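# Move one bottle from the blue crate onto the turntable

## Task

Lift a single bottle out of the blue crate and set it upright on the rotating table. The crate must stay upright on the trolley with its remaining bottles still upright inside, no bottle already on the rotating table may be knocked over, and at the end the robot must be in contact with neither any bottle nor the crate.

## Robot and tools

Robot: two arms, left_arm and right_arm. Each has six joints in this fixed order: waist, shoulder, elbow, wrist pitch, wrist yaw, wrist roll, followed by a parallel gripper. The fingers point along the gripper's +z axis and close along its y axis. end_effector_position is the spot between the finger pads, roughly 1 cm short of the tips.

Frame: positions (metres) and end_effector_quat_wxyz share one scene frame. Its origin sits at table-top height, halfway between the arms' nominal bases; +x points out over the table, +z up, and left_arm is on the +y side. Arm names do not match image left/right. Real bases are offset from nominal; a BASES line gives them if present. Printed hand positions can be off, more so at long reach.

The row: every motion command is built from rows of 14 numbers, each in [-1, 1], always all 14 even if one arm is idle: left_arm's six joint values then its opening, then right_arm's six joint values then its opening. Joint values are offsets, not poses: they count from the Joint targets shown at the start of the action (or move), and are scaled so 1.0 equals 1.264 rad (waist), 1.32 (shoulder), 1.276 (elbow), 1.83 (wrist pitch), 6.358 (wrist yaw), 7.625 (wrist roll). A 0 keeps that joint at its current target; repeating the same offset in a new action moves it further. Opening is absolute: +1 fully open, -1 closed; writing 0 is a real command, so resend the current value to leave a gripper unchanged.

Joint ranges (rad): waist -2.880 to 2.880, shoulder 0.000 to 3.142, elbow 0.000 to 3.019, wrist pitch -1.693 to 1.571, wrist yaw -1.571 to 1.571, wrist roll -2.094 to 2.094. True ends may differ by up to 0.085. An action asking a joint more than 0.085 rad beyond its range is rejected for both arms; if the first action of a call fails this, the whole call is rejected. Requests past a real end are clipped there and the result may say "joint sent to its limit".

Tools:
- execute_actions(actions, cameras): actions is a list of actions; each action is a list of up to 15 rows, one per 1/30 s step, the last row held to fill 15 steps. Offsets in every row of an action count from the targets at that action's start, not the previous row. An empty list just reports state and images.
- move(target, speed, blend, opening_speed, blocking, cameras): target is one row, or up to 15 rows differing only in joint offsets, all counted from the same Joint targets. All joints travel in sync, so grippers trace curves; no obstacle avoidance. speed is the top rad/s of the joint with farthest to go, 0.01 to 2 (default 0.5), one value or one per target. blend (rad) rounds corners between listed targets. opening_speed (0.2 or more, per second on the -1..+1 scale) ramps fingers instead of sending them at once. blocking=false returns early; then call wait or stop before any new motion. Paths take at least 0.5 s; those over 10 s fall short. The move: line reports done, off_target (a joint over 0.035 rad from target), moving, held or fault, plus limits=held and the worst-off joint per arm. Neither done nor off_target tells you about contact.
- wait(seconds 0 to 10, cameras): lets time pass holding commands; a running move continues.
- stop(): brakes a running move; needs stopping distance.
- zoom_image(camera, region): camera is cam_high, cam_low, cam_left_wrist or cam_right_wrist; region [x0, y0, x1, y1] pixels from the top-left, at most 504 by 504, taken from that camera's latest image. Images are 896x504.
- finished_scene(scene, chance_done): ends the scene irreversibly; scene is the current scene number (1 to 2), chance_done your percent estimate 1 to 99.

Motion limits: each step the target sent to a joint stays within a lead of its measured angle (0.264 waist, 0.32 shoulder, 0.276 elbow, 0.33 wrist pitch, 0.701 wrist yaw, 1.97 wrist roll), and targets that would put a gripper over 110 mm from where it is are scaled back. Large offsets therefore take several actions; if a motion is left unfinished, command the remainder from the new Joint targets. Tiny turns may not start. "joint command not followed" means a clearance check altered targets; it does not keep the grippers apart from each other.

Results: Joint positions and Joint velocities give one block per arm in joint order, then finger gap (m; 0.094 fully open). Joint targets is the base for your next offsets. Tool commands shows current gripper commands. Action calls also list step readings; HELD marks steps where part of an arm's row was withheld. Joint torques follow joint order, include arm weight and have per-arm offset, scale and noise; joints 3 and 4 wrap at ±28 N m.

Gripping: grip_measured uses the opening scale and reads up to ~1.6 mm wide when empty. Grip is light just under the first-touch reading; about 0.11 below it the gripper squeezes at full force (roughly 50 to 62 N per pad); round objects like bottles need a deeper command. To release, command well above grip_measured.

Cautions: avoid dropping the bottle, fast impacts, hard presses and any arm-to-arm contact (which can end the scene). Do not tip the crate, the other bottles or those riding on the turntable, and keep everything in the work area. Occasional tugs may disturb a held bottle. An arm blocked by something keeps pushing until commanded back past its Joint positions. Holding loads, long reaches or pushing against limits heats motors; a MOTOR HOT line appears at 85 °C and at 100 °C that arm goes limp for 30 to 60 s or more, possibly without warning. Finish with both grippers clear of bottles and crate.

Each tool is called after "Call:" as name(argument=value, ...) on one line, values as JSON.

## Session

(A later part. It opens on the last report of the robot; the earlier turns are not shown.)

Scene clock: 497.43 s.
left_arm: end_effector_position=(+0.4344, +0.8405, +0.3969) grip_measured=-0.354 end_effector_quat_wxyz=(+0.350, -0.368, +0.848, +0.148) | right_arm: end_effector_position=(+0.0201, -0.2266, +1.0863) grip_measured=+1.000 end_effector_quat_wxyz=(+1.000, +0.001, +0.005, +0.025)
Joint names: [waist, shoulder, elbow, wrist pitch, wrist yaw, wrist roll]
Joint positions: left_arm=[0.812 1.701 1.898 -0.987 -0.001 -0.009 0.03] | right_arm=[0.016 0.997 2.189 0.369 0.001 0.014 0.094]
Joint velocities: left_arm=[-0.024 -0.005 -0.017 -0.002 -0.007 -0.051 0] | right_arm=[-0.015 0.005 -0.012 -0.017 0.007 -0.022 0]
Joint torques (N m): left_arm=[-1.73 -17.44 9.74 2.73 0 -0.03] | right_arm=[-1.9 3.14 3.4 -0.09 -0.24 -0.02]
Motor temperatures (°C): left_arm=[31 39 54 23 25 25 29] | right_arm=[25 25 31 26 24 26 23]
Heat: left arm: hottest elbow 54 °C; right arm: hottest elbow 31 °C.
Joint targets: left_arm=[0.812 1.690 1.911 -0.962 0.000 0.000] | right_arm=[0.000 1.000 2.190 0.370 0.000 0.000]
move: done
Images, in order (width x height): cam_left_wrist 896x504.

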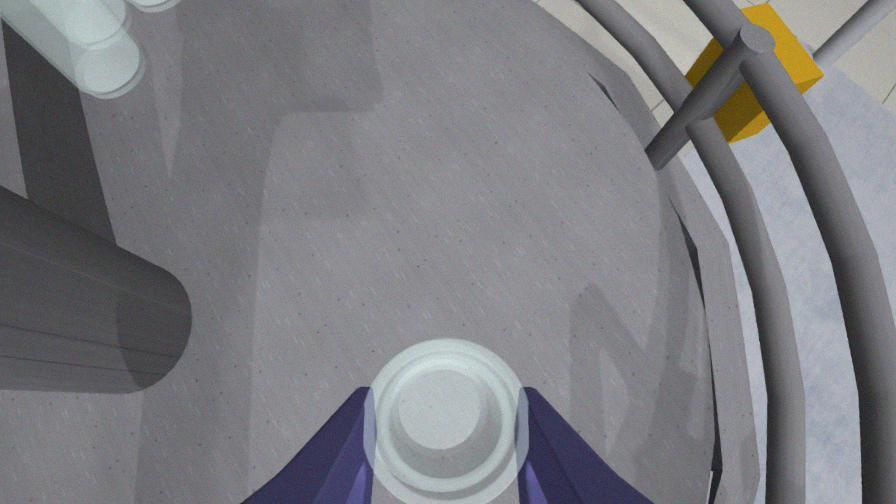

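Call:
move(target=[0,0,-0.0092,0.0064,0,0,-0.56,0,0,0,0,0,0,1.0], speed=0.05, cameras=["cam_left_wrist"])

Call:
zoom_image(camera="cam_left_wrist", region=[320, 300, 572, 504])

Scene clock: 502.70 s.
left_arm: end_effector_position=(+0.4350, +0.8411, +0.3925) grip_measured=-0.354 end_effector_quat_wxyz=(+0.350, -0.368, +0.848, +0.148) | right_arm: end_effector_position=(+0.0201, -0.2266, +1.0863) grip_measured=+1.000 end_effector_quat_wxyz=(+1.000, +0.001, +0.005, +0.025)
Joint names: [waist, shoulder, elbow, wrist pitch, wrist yaw, wrist roll]
Joint positions: left_arm=[0.812 1.701 1.886 -0.975 -0.001 -0.009 0.03] | right_arm=[0.016 0.997 2.189 0.369 0.001 0.014 0.094]
Joint velocities: left_arm=[-0.015 -0.005 -0.007 0.012 -0.037 0.066 -0.001] | right_arm=[-0.005 0.005 -0.002 0.002 -0.037 0.051 0]
Joint torques (N m): left_arm=[-2.08 -17.73 9.74 2.44 0.01 -0.04] | right_arm=[-1.85 3.19 3.4 -0.08 -0.25 -0.01]
Motor temperatures (°C): left_arm=[31 39 54 23 25 25 29] | right_arm=[25 25 31 26 24 26 23]
Heat: left arm: hottest elbow 54 °C; right arm: hottest elbow 31 °C.
Joint targets: left_arm=[0.812 1.690 1.899 -0.950 0.000 0.000] | right_arm=[0.000 1.000 2.190 0.370 0.000 0.000]
move: done
Images, in order (width x height): cam_left_wrist 896x504.

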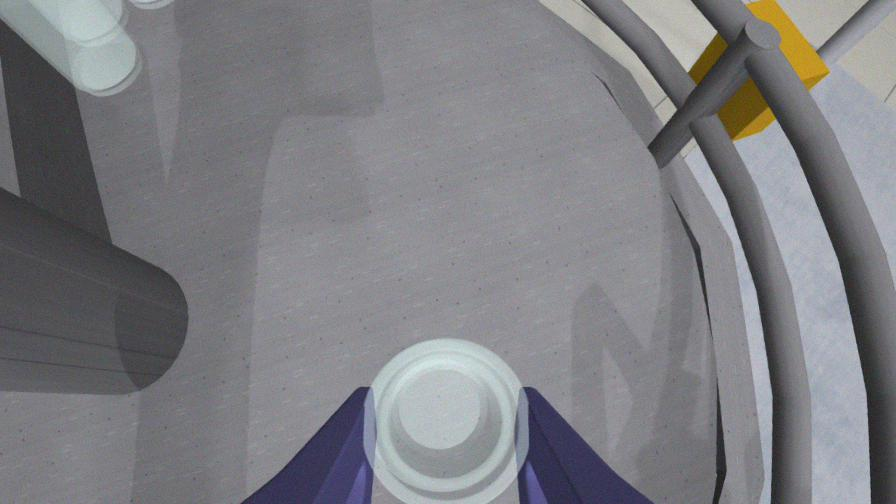

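Scaled by 2.000 from the camera's 896x504 image, which has a finer 1280x720 frame.

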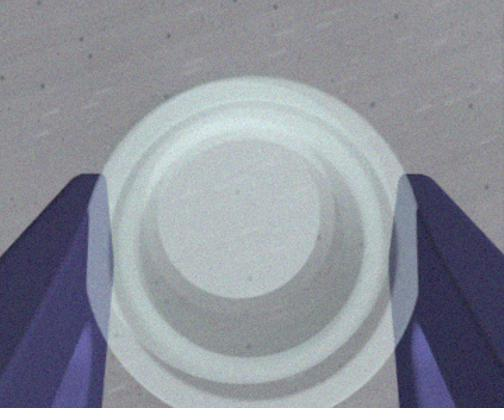

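Call:
move(target=[0,0,-0.0092,0.0064,0,0,-0.56,0,0,0,0,0,0,1.0], speed=0.05, cameras=["cam_left_wrist", "cam_low"])

Call:
zoom_image(camera="cam_left_wrist", region=[320, 300, 572, 504])

Call:
zoom_image(camera="cam_low", region=[740, 90, 840, 210])

Scene clock: 532.20 s.
left_arm: end_effector_position=(+0.4367, +0.8429, +0.3923) grip_measured=-0.354 end_effector_quat_wxyz=(+0.355, -0.367, +0.846, +0.151) | right_arm: end_effector_position=(+0.0201, -0.2266, +1.0863) grip_measured=+1.000 end_effector_quat_wxyz=(+1.000, +0.001, +0.005, +0.025)
Joint names: [waist, shoulder, elbow, wrist pitch, wrist yaw, wrist roll]
Joint positions: left_arm=[0.812 1.701 1.88 -0.957 -0.001 -0.009 0.03] | right_arm=[0.016 0.997 2.189 0.369 0.001 0.014 0.094]
Joint velocities: left_arm=[-0.005 -0.005 0.002 -0.002 -0.022 0.022 0] | right_arm=[-0.005 -0.005 -0.002 -0.012 -0.051 -0.022 0]
Joint torques (N m): left_arm=[-1.73 -18.08 9.42 2.39 0.05 -0.02] | right_arm=[-1.85 3.14 3.4 -0.08 -0.25 -0.02]
Motor temperatures (°C): left_arm=[31 40 57 23 25 25 29] | right_arm=[25 25 31 26 24 26 23]
Heat: left arm: hottest elbow 57 °C; right arm: hottest elbow 31 °C.
Joint targets: left_arm=[0.812 1.690 1.887 -0.939 0.000 0.000] | right_arm=[0.000 1.000 2.190 0.370 0.000 0.000]
move: done
Images, in order (width x height): cam_low 896x504, cam_left_wrist 896x504.

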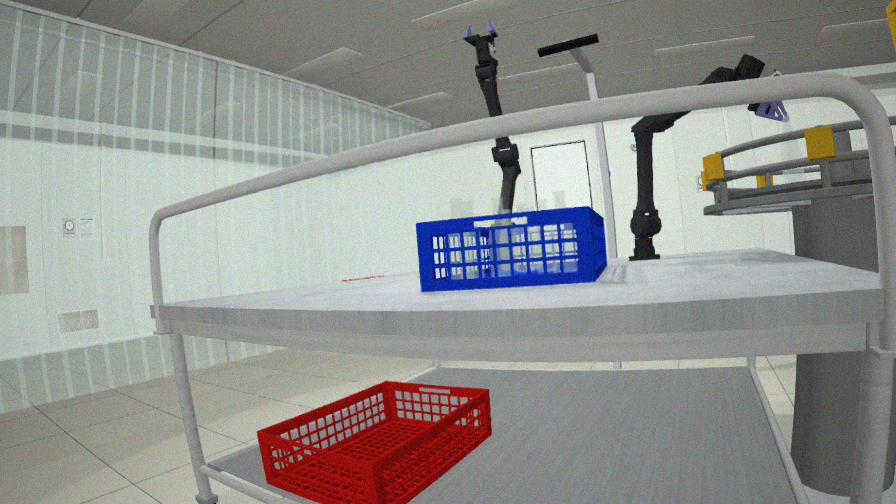

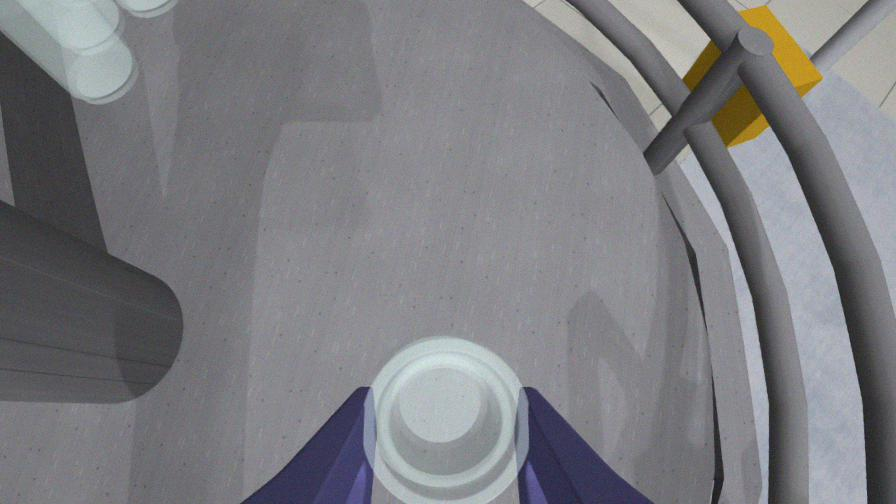

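Scaled by 2.000 from the camera's 896x504 image, which has a finer 1280x720 frame.

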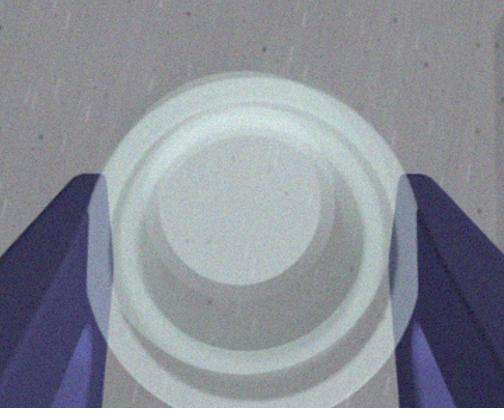

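Scaled by 4.200 from the camera's 896x504 image, which has a finer 1280x720 frame.

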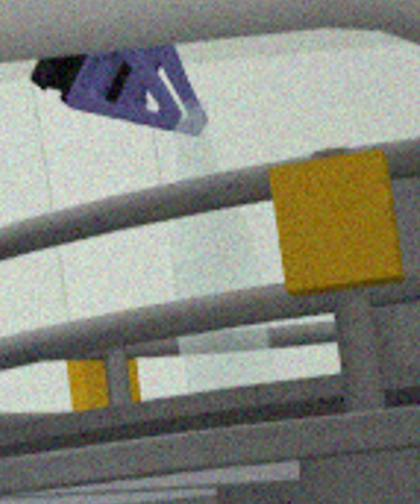

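Releasing the bottle now that it is in contact with the disc.

Call:
move(target=[0, 0, 0, 0, 0, 0, 1.0, 0, 0, 0, 0, 0, 0, 1.0], opening_speed=2.0, cameras=["cam_left_wrist", "cam_high"])

Scene clock: 548.03 s.
left_arm: end_effector_position=(+0.4389, +0.8439, +0.3927) grip_measured=+0.998 end_effector_quat_wxyz=(+0.361, -0.365, +0.845, +0.151) | right_arm: end_effector_position=(+0.0201, -0.2266, +1.0863) grip_measured=+1.000 end_effector_quat_wxyz=(+1.000, +0.001, +0.005, +0.025)
Joint names: [waist, shoulder, elbow, wrist pitch, wrist yaw, wrist roll]
Joint positions: left_arm=[0.812 1.701 1.875 -0.942 0.003 -0.009 0.094] | right_arm=[0.016 0.997 2.189 0.369 0.001 0.014 0.094]
Joint velocities: left_arm=[-0.015 0.005 -0.007 -0.007 0.066 0.007 -0.001] | right_arm=[-0.005 -0.005 -0.007 -0.007 -0.022 0.037 0]
Joint torques (N m): left_arm=[-2.02 -17.9 9.72 1.83 -0.15 -0.02] | right_arm=[-1.9 3.14 3.4 -0.08 -0.25 -0.02]
Motor temperatures (°C): left_arm=[31 39 55 23 25 25 29] | right_arm=[25 25 31 26 24 26 23]
Heat: left arm: hottest elbow 55 °C; right arm: hottest elbow 31 °C.
Joint targets: left_arm=[0.812 1.690 1.887 -0.938 0.000 0.000] | right_arm=[0.000 1.000 2.190 0.370 0.000 0.000]
move: done
Images, in order (width x height): cam_high 896x504, cam_left_wrist 896x504.

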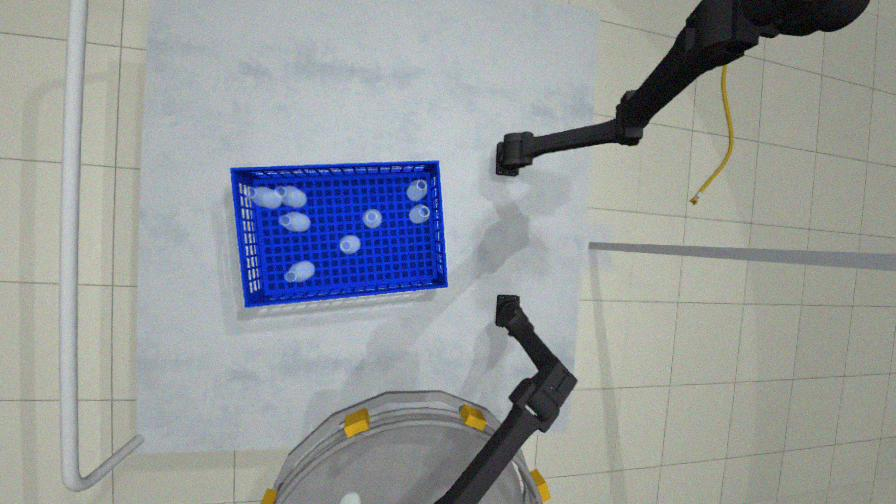

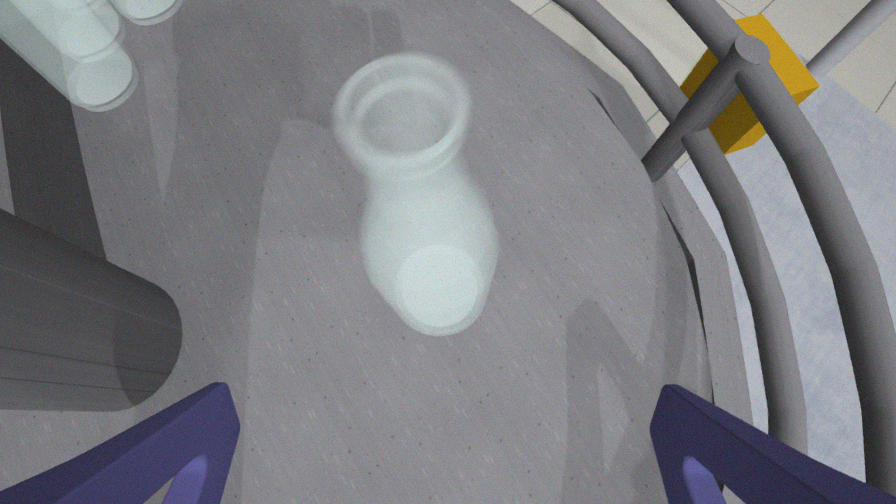

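The bottle is riding away upright. Retreating the left arm along its approach path.

Call:
move(target=[[0, -0.1545, 0.2304, -0.2459, 0, 0, 1.0, 0, 0, 0, 0, 0, 0, 1.0], [0, -0.2864, 0.1991, -0.3235, 0, 0, 1.0, 0, 0, 0, 0, 0, 0, 1.0]], speed=0.6, blend=0.05, cameras=["cam_left_wrist", "cam_high"])

Scene clock: 554.20 s.
left_arm: end_effector_position=(+0.2644, +0.6611, +0.6283) grip_measured=+0.998 end_effector_quat_wxyz=(+0.382, -0.361, +0.835, +0.160) | right_arm: end_effector_position=(+0.0201, -0.2266, +1.0863) grip_measured=+1.000 end_effector_quat_wxyz=(+1.000, +0.001, +0.005, +0.025)
Joint names: [waist, shoulder, elbow, wrist pitch, wrist yaw, wrist roll]
Joint positions: left_arm=[0.812 1.309 2.117 -1.525 0.003 -0.009 0.094] | right_arm=[0.016 0.997 2.189 0.369 0.001 0.014 0.094]
Joint velocities: left_arm=[0.005 -0.034 -0.007 -0.027 -0.051 0.007 0] | right_arm=[-0.005 -0.005 0.002 0.007 -0.022 0.037 0]
Joint torques (N m): left_arm=[-1.38 -7.77 8.34 1.57 -0.19 -0.05] | right_arm=[-1.9 3.14 3.38 -0.08 -0.25 -0.02]
Motor temperatures (°C): left_arm=[31 39 55 23 25 25 29] | right_arm=[25 25 31 26 24 26 23]
Heat: left arm: hottest elbow 55 °C; right arm: hottest elbow 31 °C.
Joint targets: left_arm=[0.812 1.312 2.141 -1.531 0.000 0.000] | right_arm=[0.000 1.000 2.190 0.370 0.000 0.000]
move: done
Images, in order (width x height): cam_high 896x504, cam_left_wrist 896x504.

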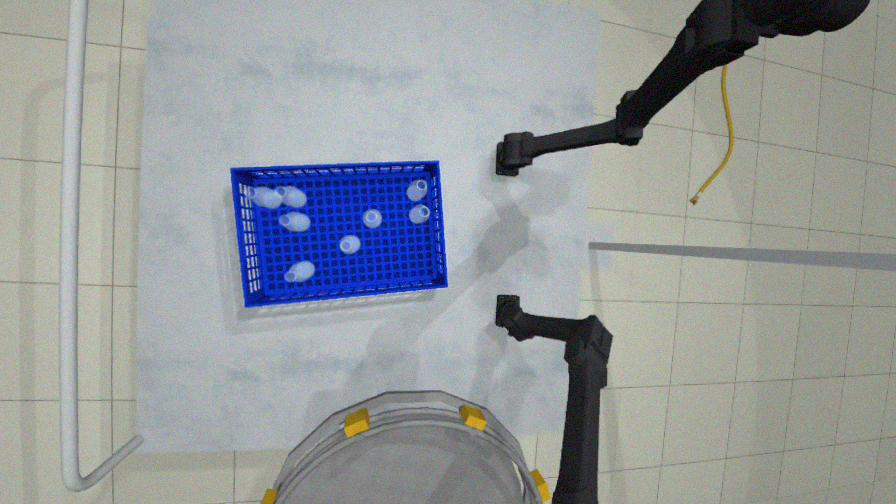

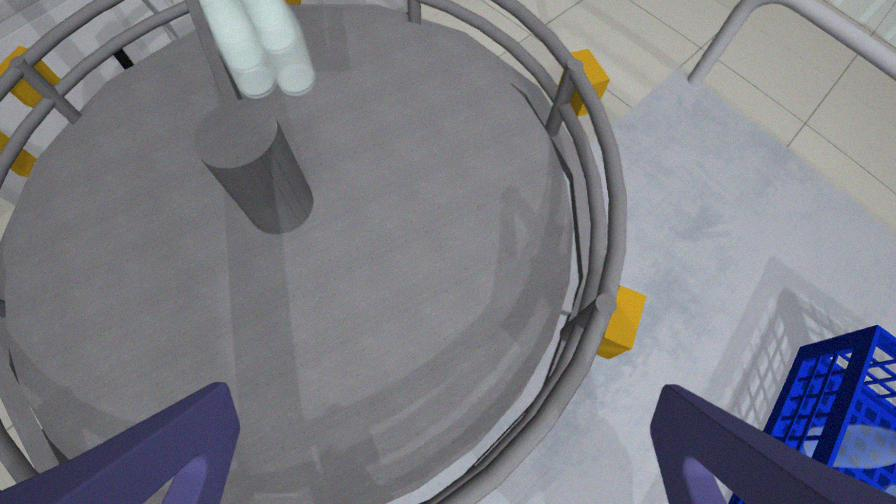

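Call:
move(target=[0.1487, -0.2364, -0.1497, 0.1536, 0, 0, 1.0, 0, 0, 0, 0, 0, 0, 1.0], speed=0.6, cameras=["cam_left_wrist", "cam_high"])

Scene clock: 560.03 s.
left_arm: end_effector_position=(+0.1456, +0.6241, +0.7164) grip_measured=+0.998 end_effector_quat_wxyz=(+0.515, -0.388, +0.713, +0.274) | right_arm: end_effector_position=(+0.0201, -0.2266, +1.0863) grip_measured=+1.000 end_effector_quat_wxyz=(+1.000, +0.001, +0.005, +0.025)
Joint names: [waist, shoulder, elbow, wrist pitch, wrist yaw, wrist roll]
Joint positions: left_arm=[0.992 1.006 1.945 -1.264 0.002 -0.009 0.094] | right_arm=[0.016 0.997 2.189 0.369 0.001 0.014 0.094]
Joint velocities: left_arm=[-0.015 -0.005 -0.027 0.012 0.007 0.037 0] | right_arm=[0.005 -0.005 0.012 0.002 -0.11 -0.037 0]
Joint torques (N m): left_arm=[-0.91 -2.9 6.5 2.4 -0.13 -0.06] | right_arm=[-1.9 3.14 3.4 -0.06 -0.25 -0.02]
Motor temperatures (°C): left_arm=[31 38 55 23 25 25 28] | right_arm=[25 25 31 26 24 26 23]
Heat: left arm: hottest elbow 55 °C; right arm: hottest elbow 31 °C.
Joint targets: left_arm=[1.000 1.000 1.950 -1.250 0.000 0.000] | right_arm=[0.000 1.000 2.190 0.370 0.000 0.000]
move: done
Images, in order (width x height): cam_high 896x504, cam_left_wrist 896x504.

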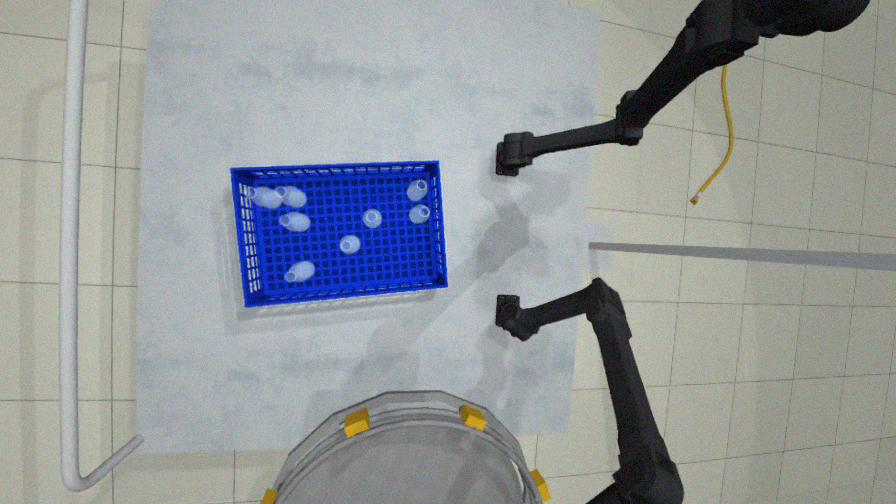

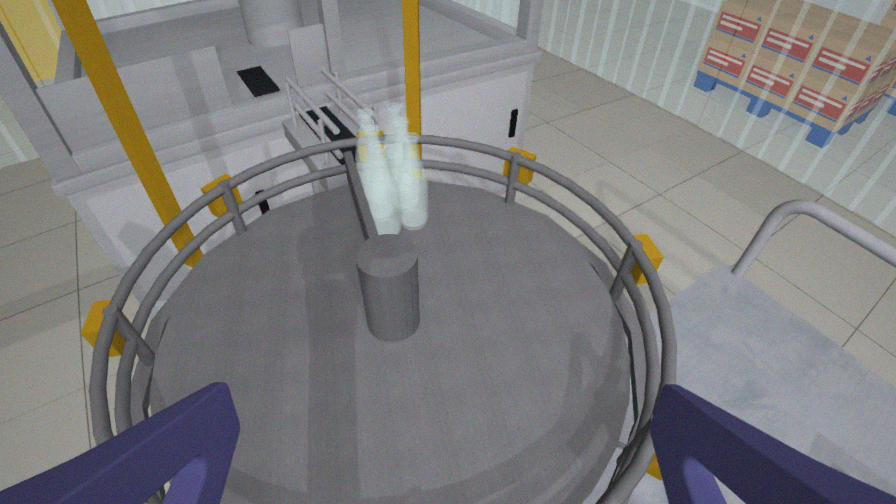

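Call:
zoom_image(camera="cam_left_wrist", region=[260, 60, 530, 290])

Call:
zoom_image(camera="cam_high", region=[220, 150, 460, 315])

Scaled by 1.867 from the camera's 896x504 image, which has a finer 1280x720 frame.

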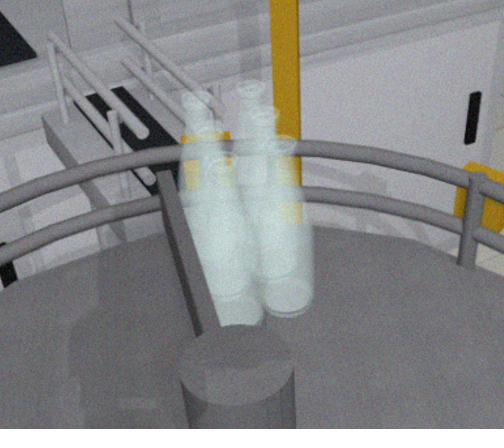

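Scaled by 2.100 from the camera's 896x504 image, which has a finer 1280x720 frame.

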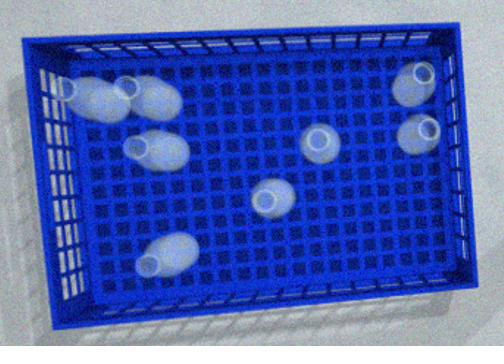

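Call:
finished_scene(scene=2, chance_done=93)

The scene is finished: the task was done.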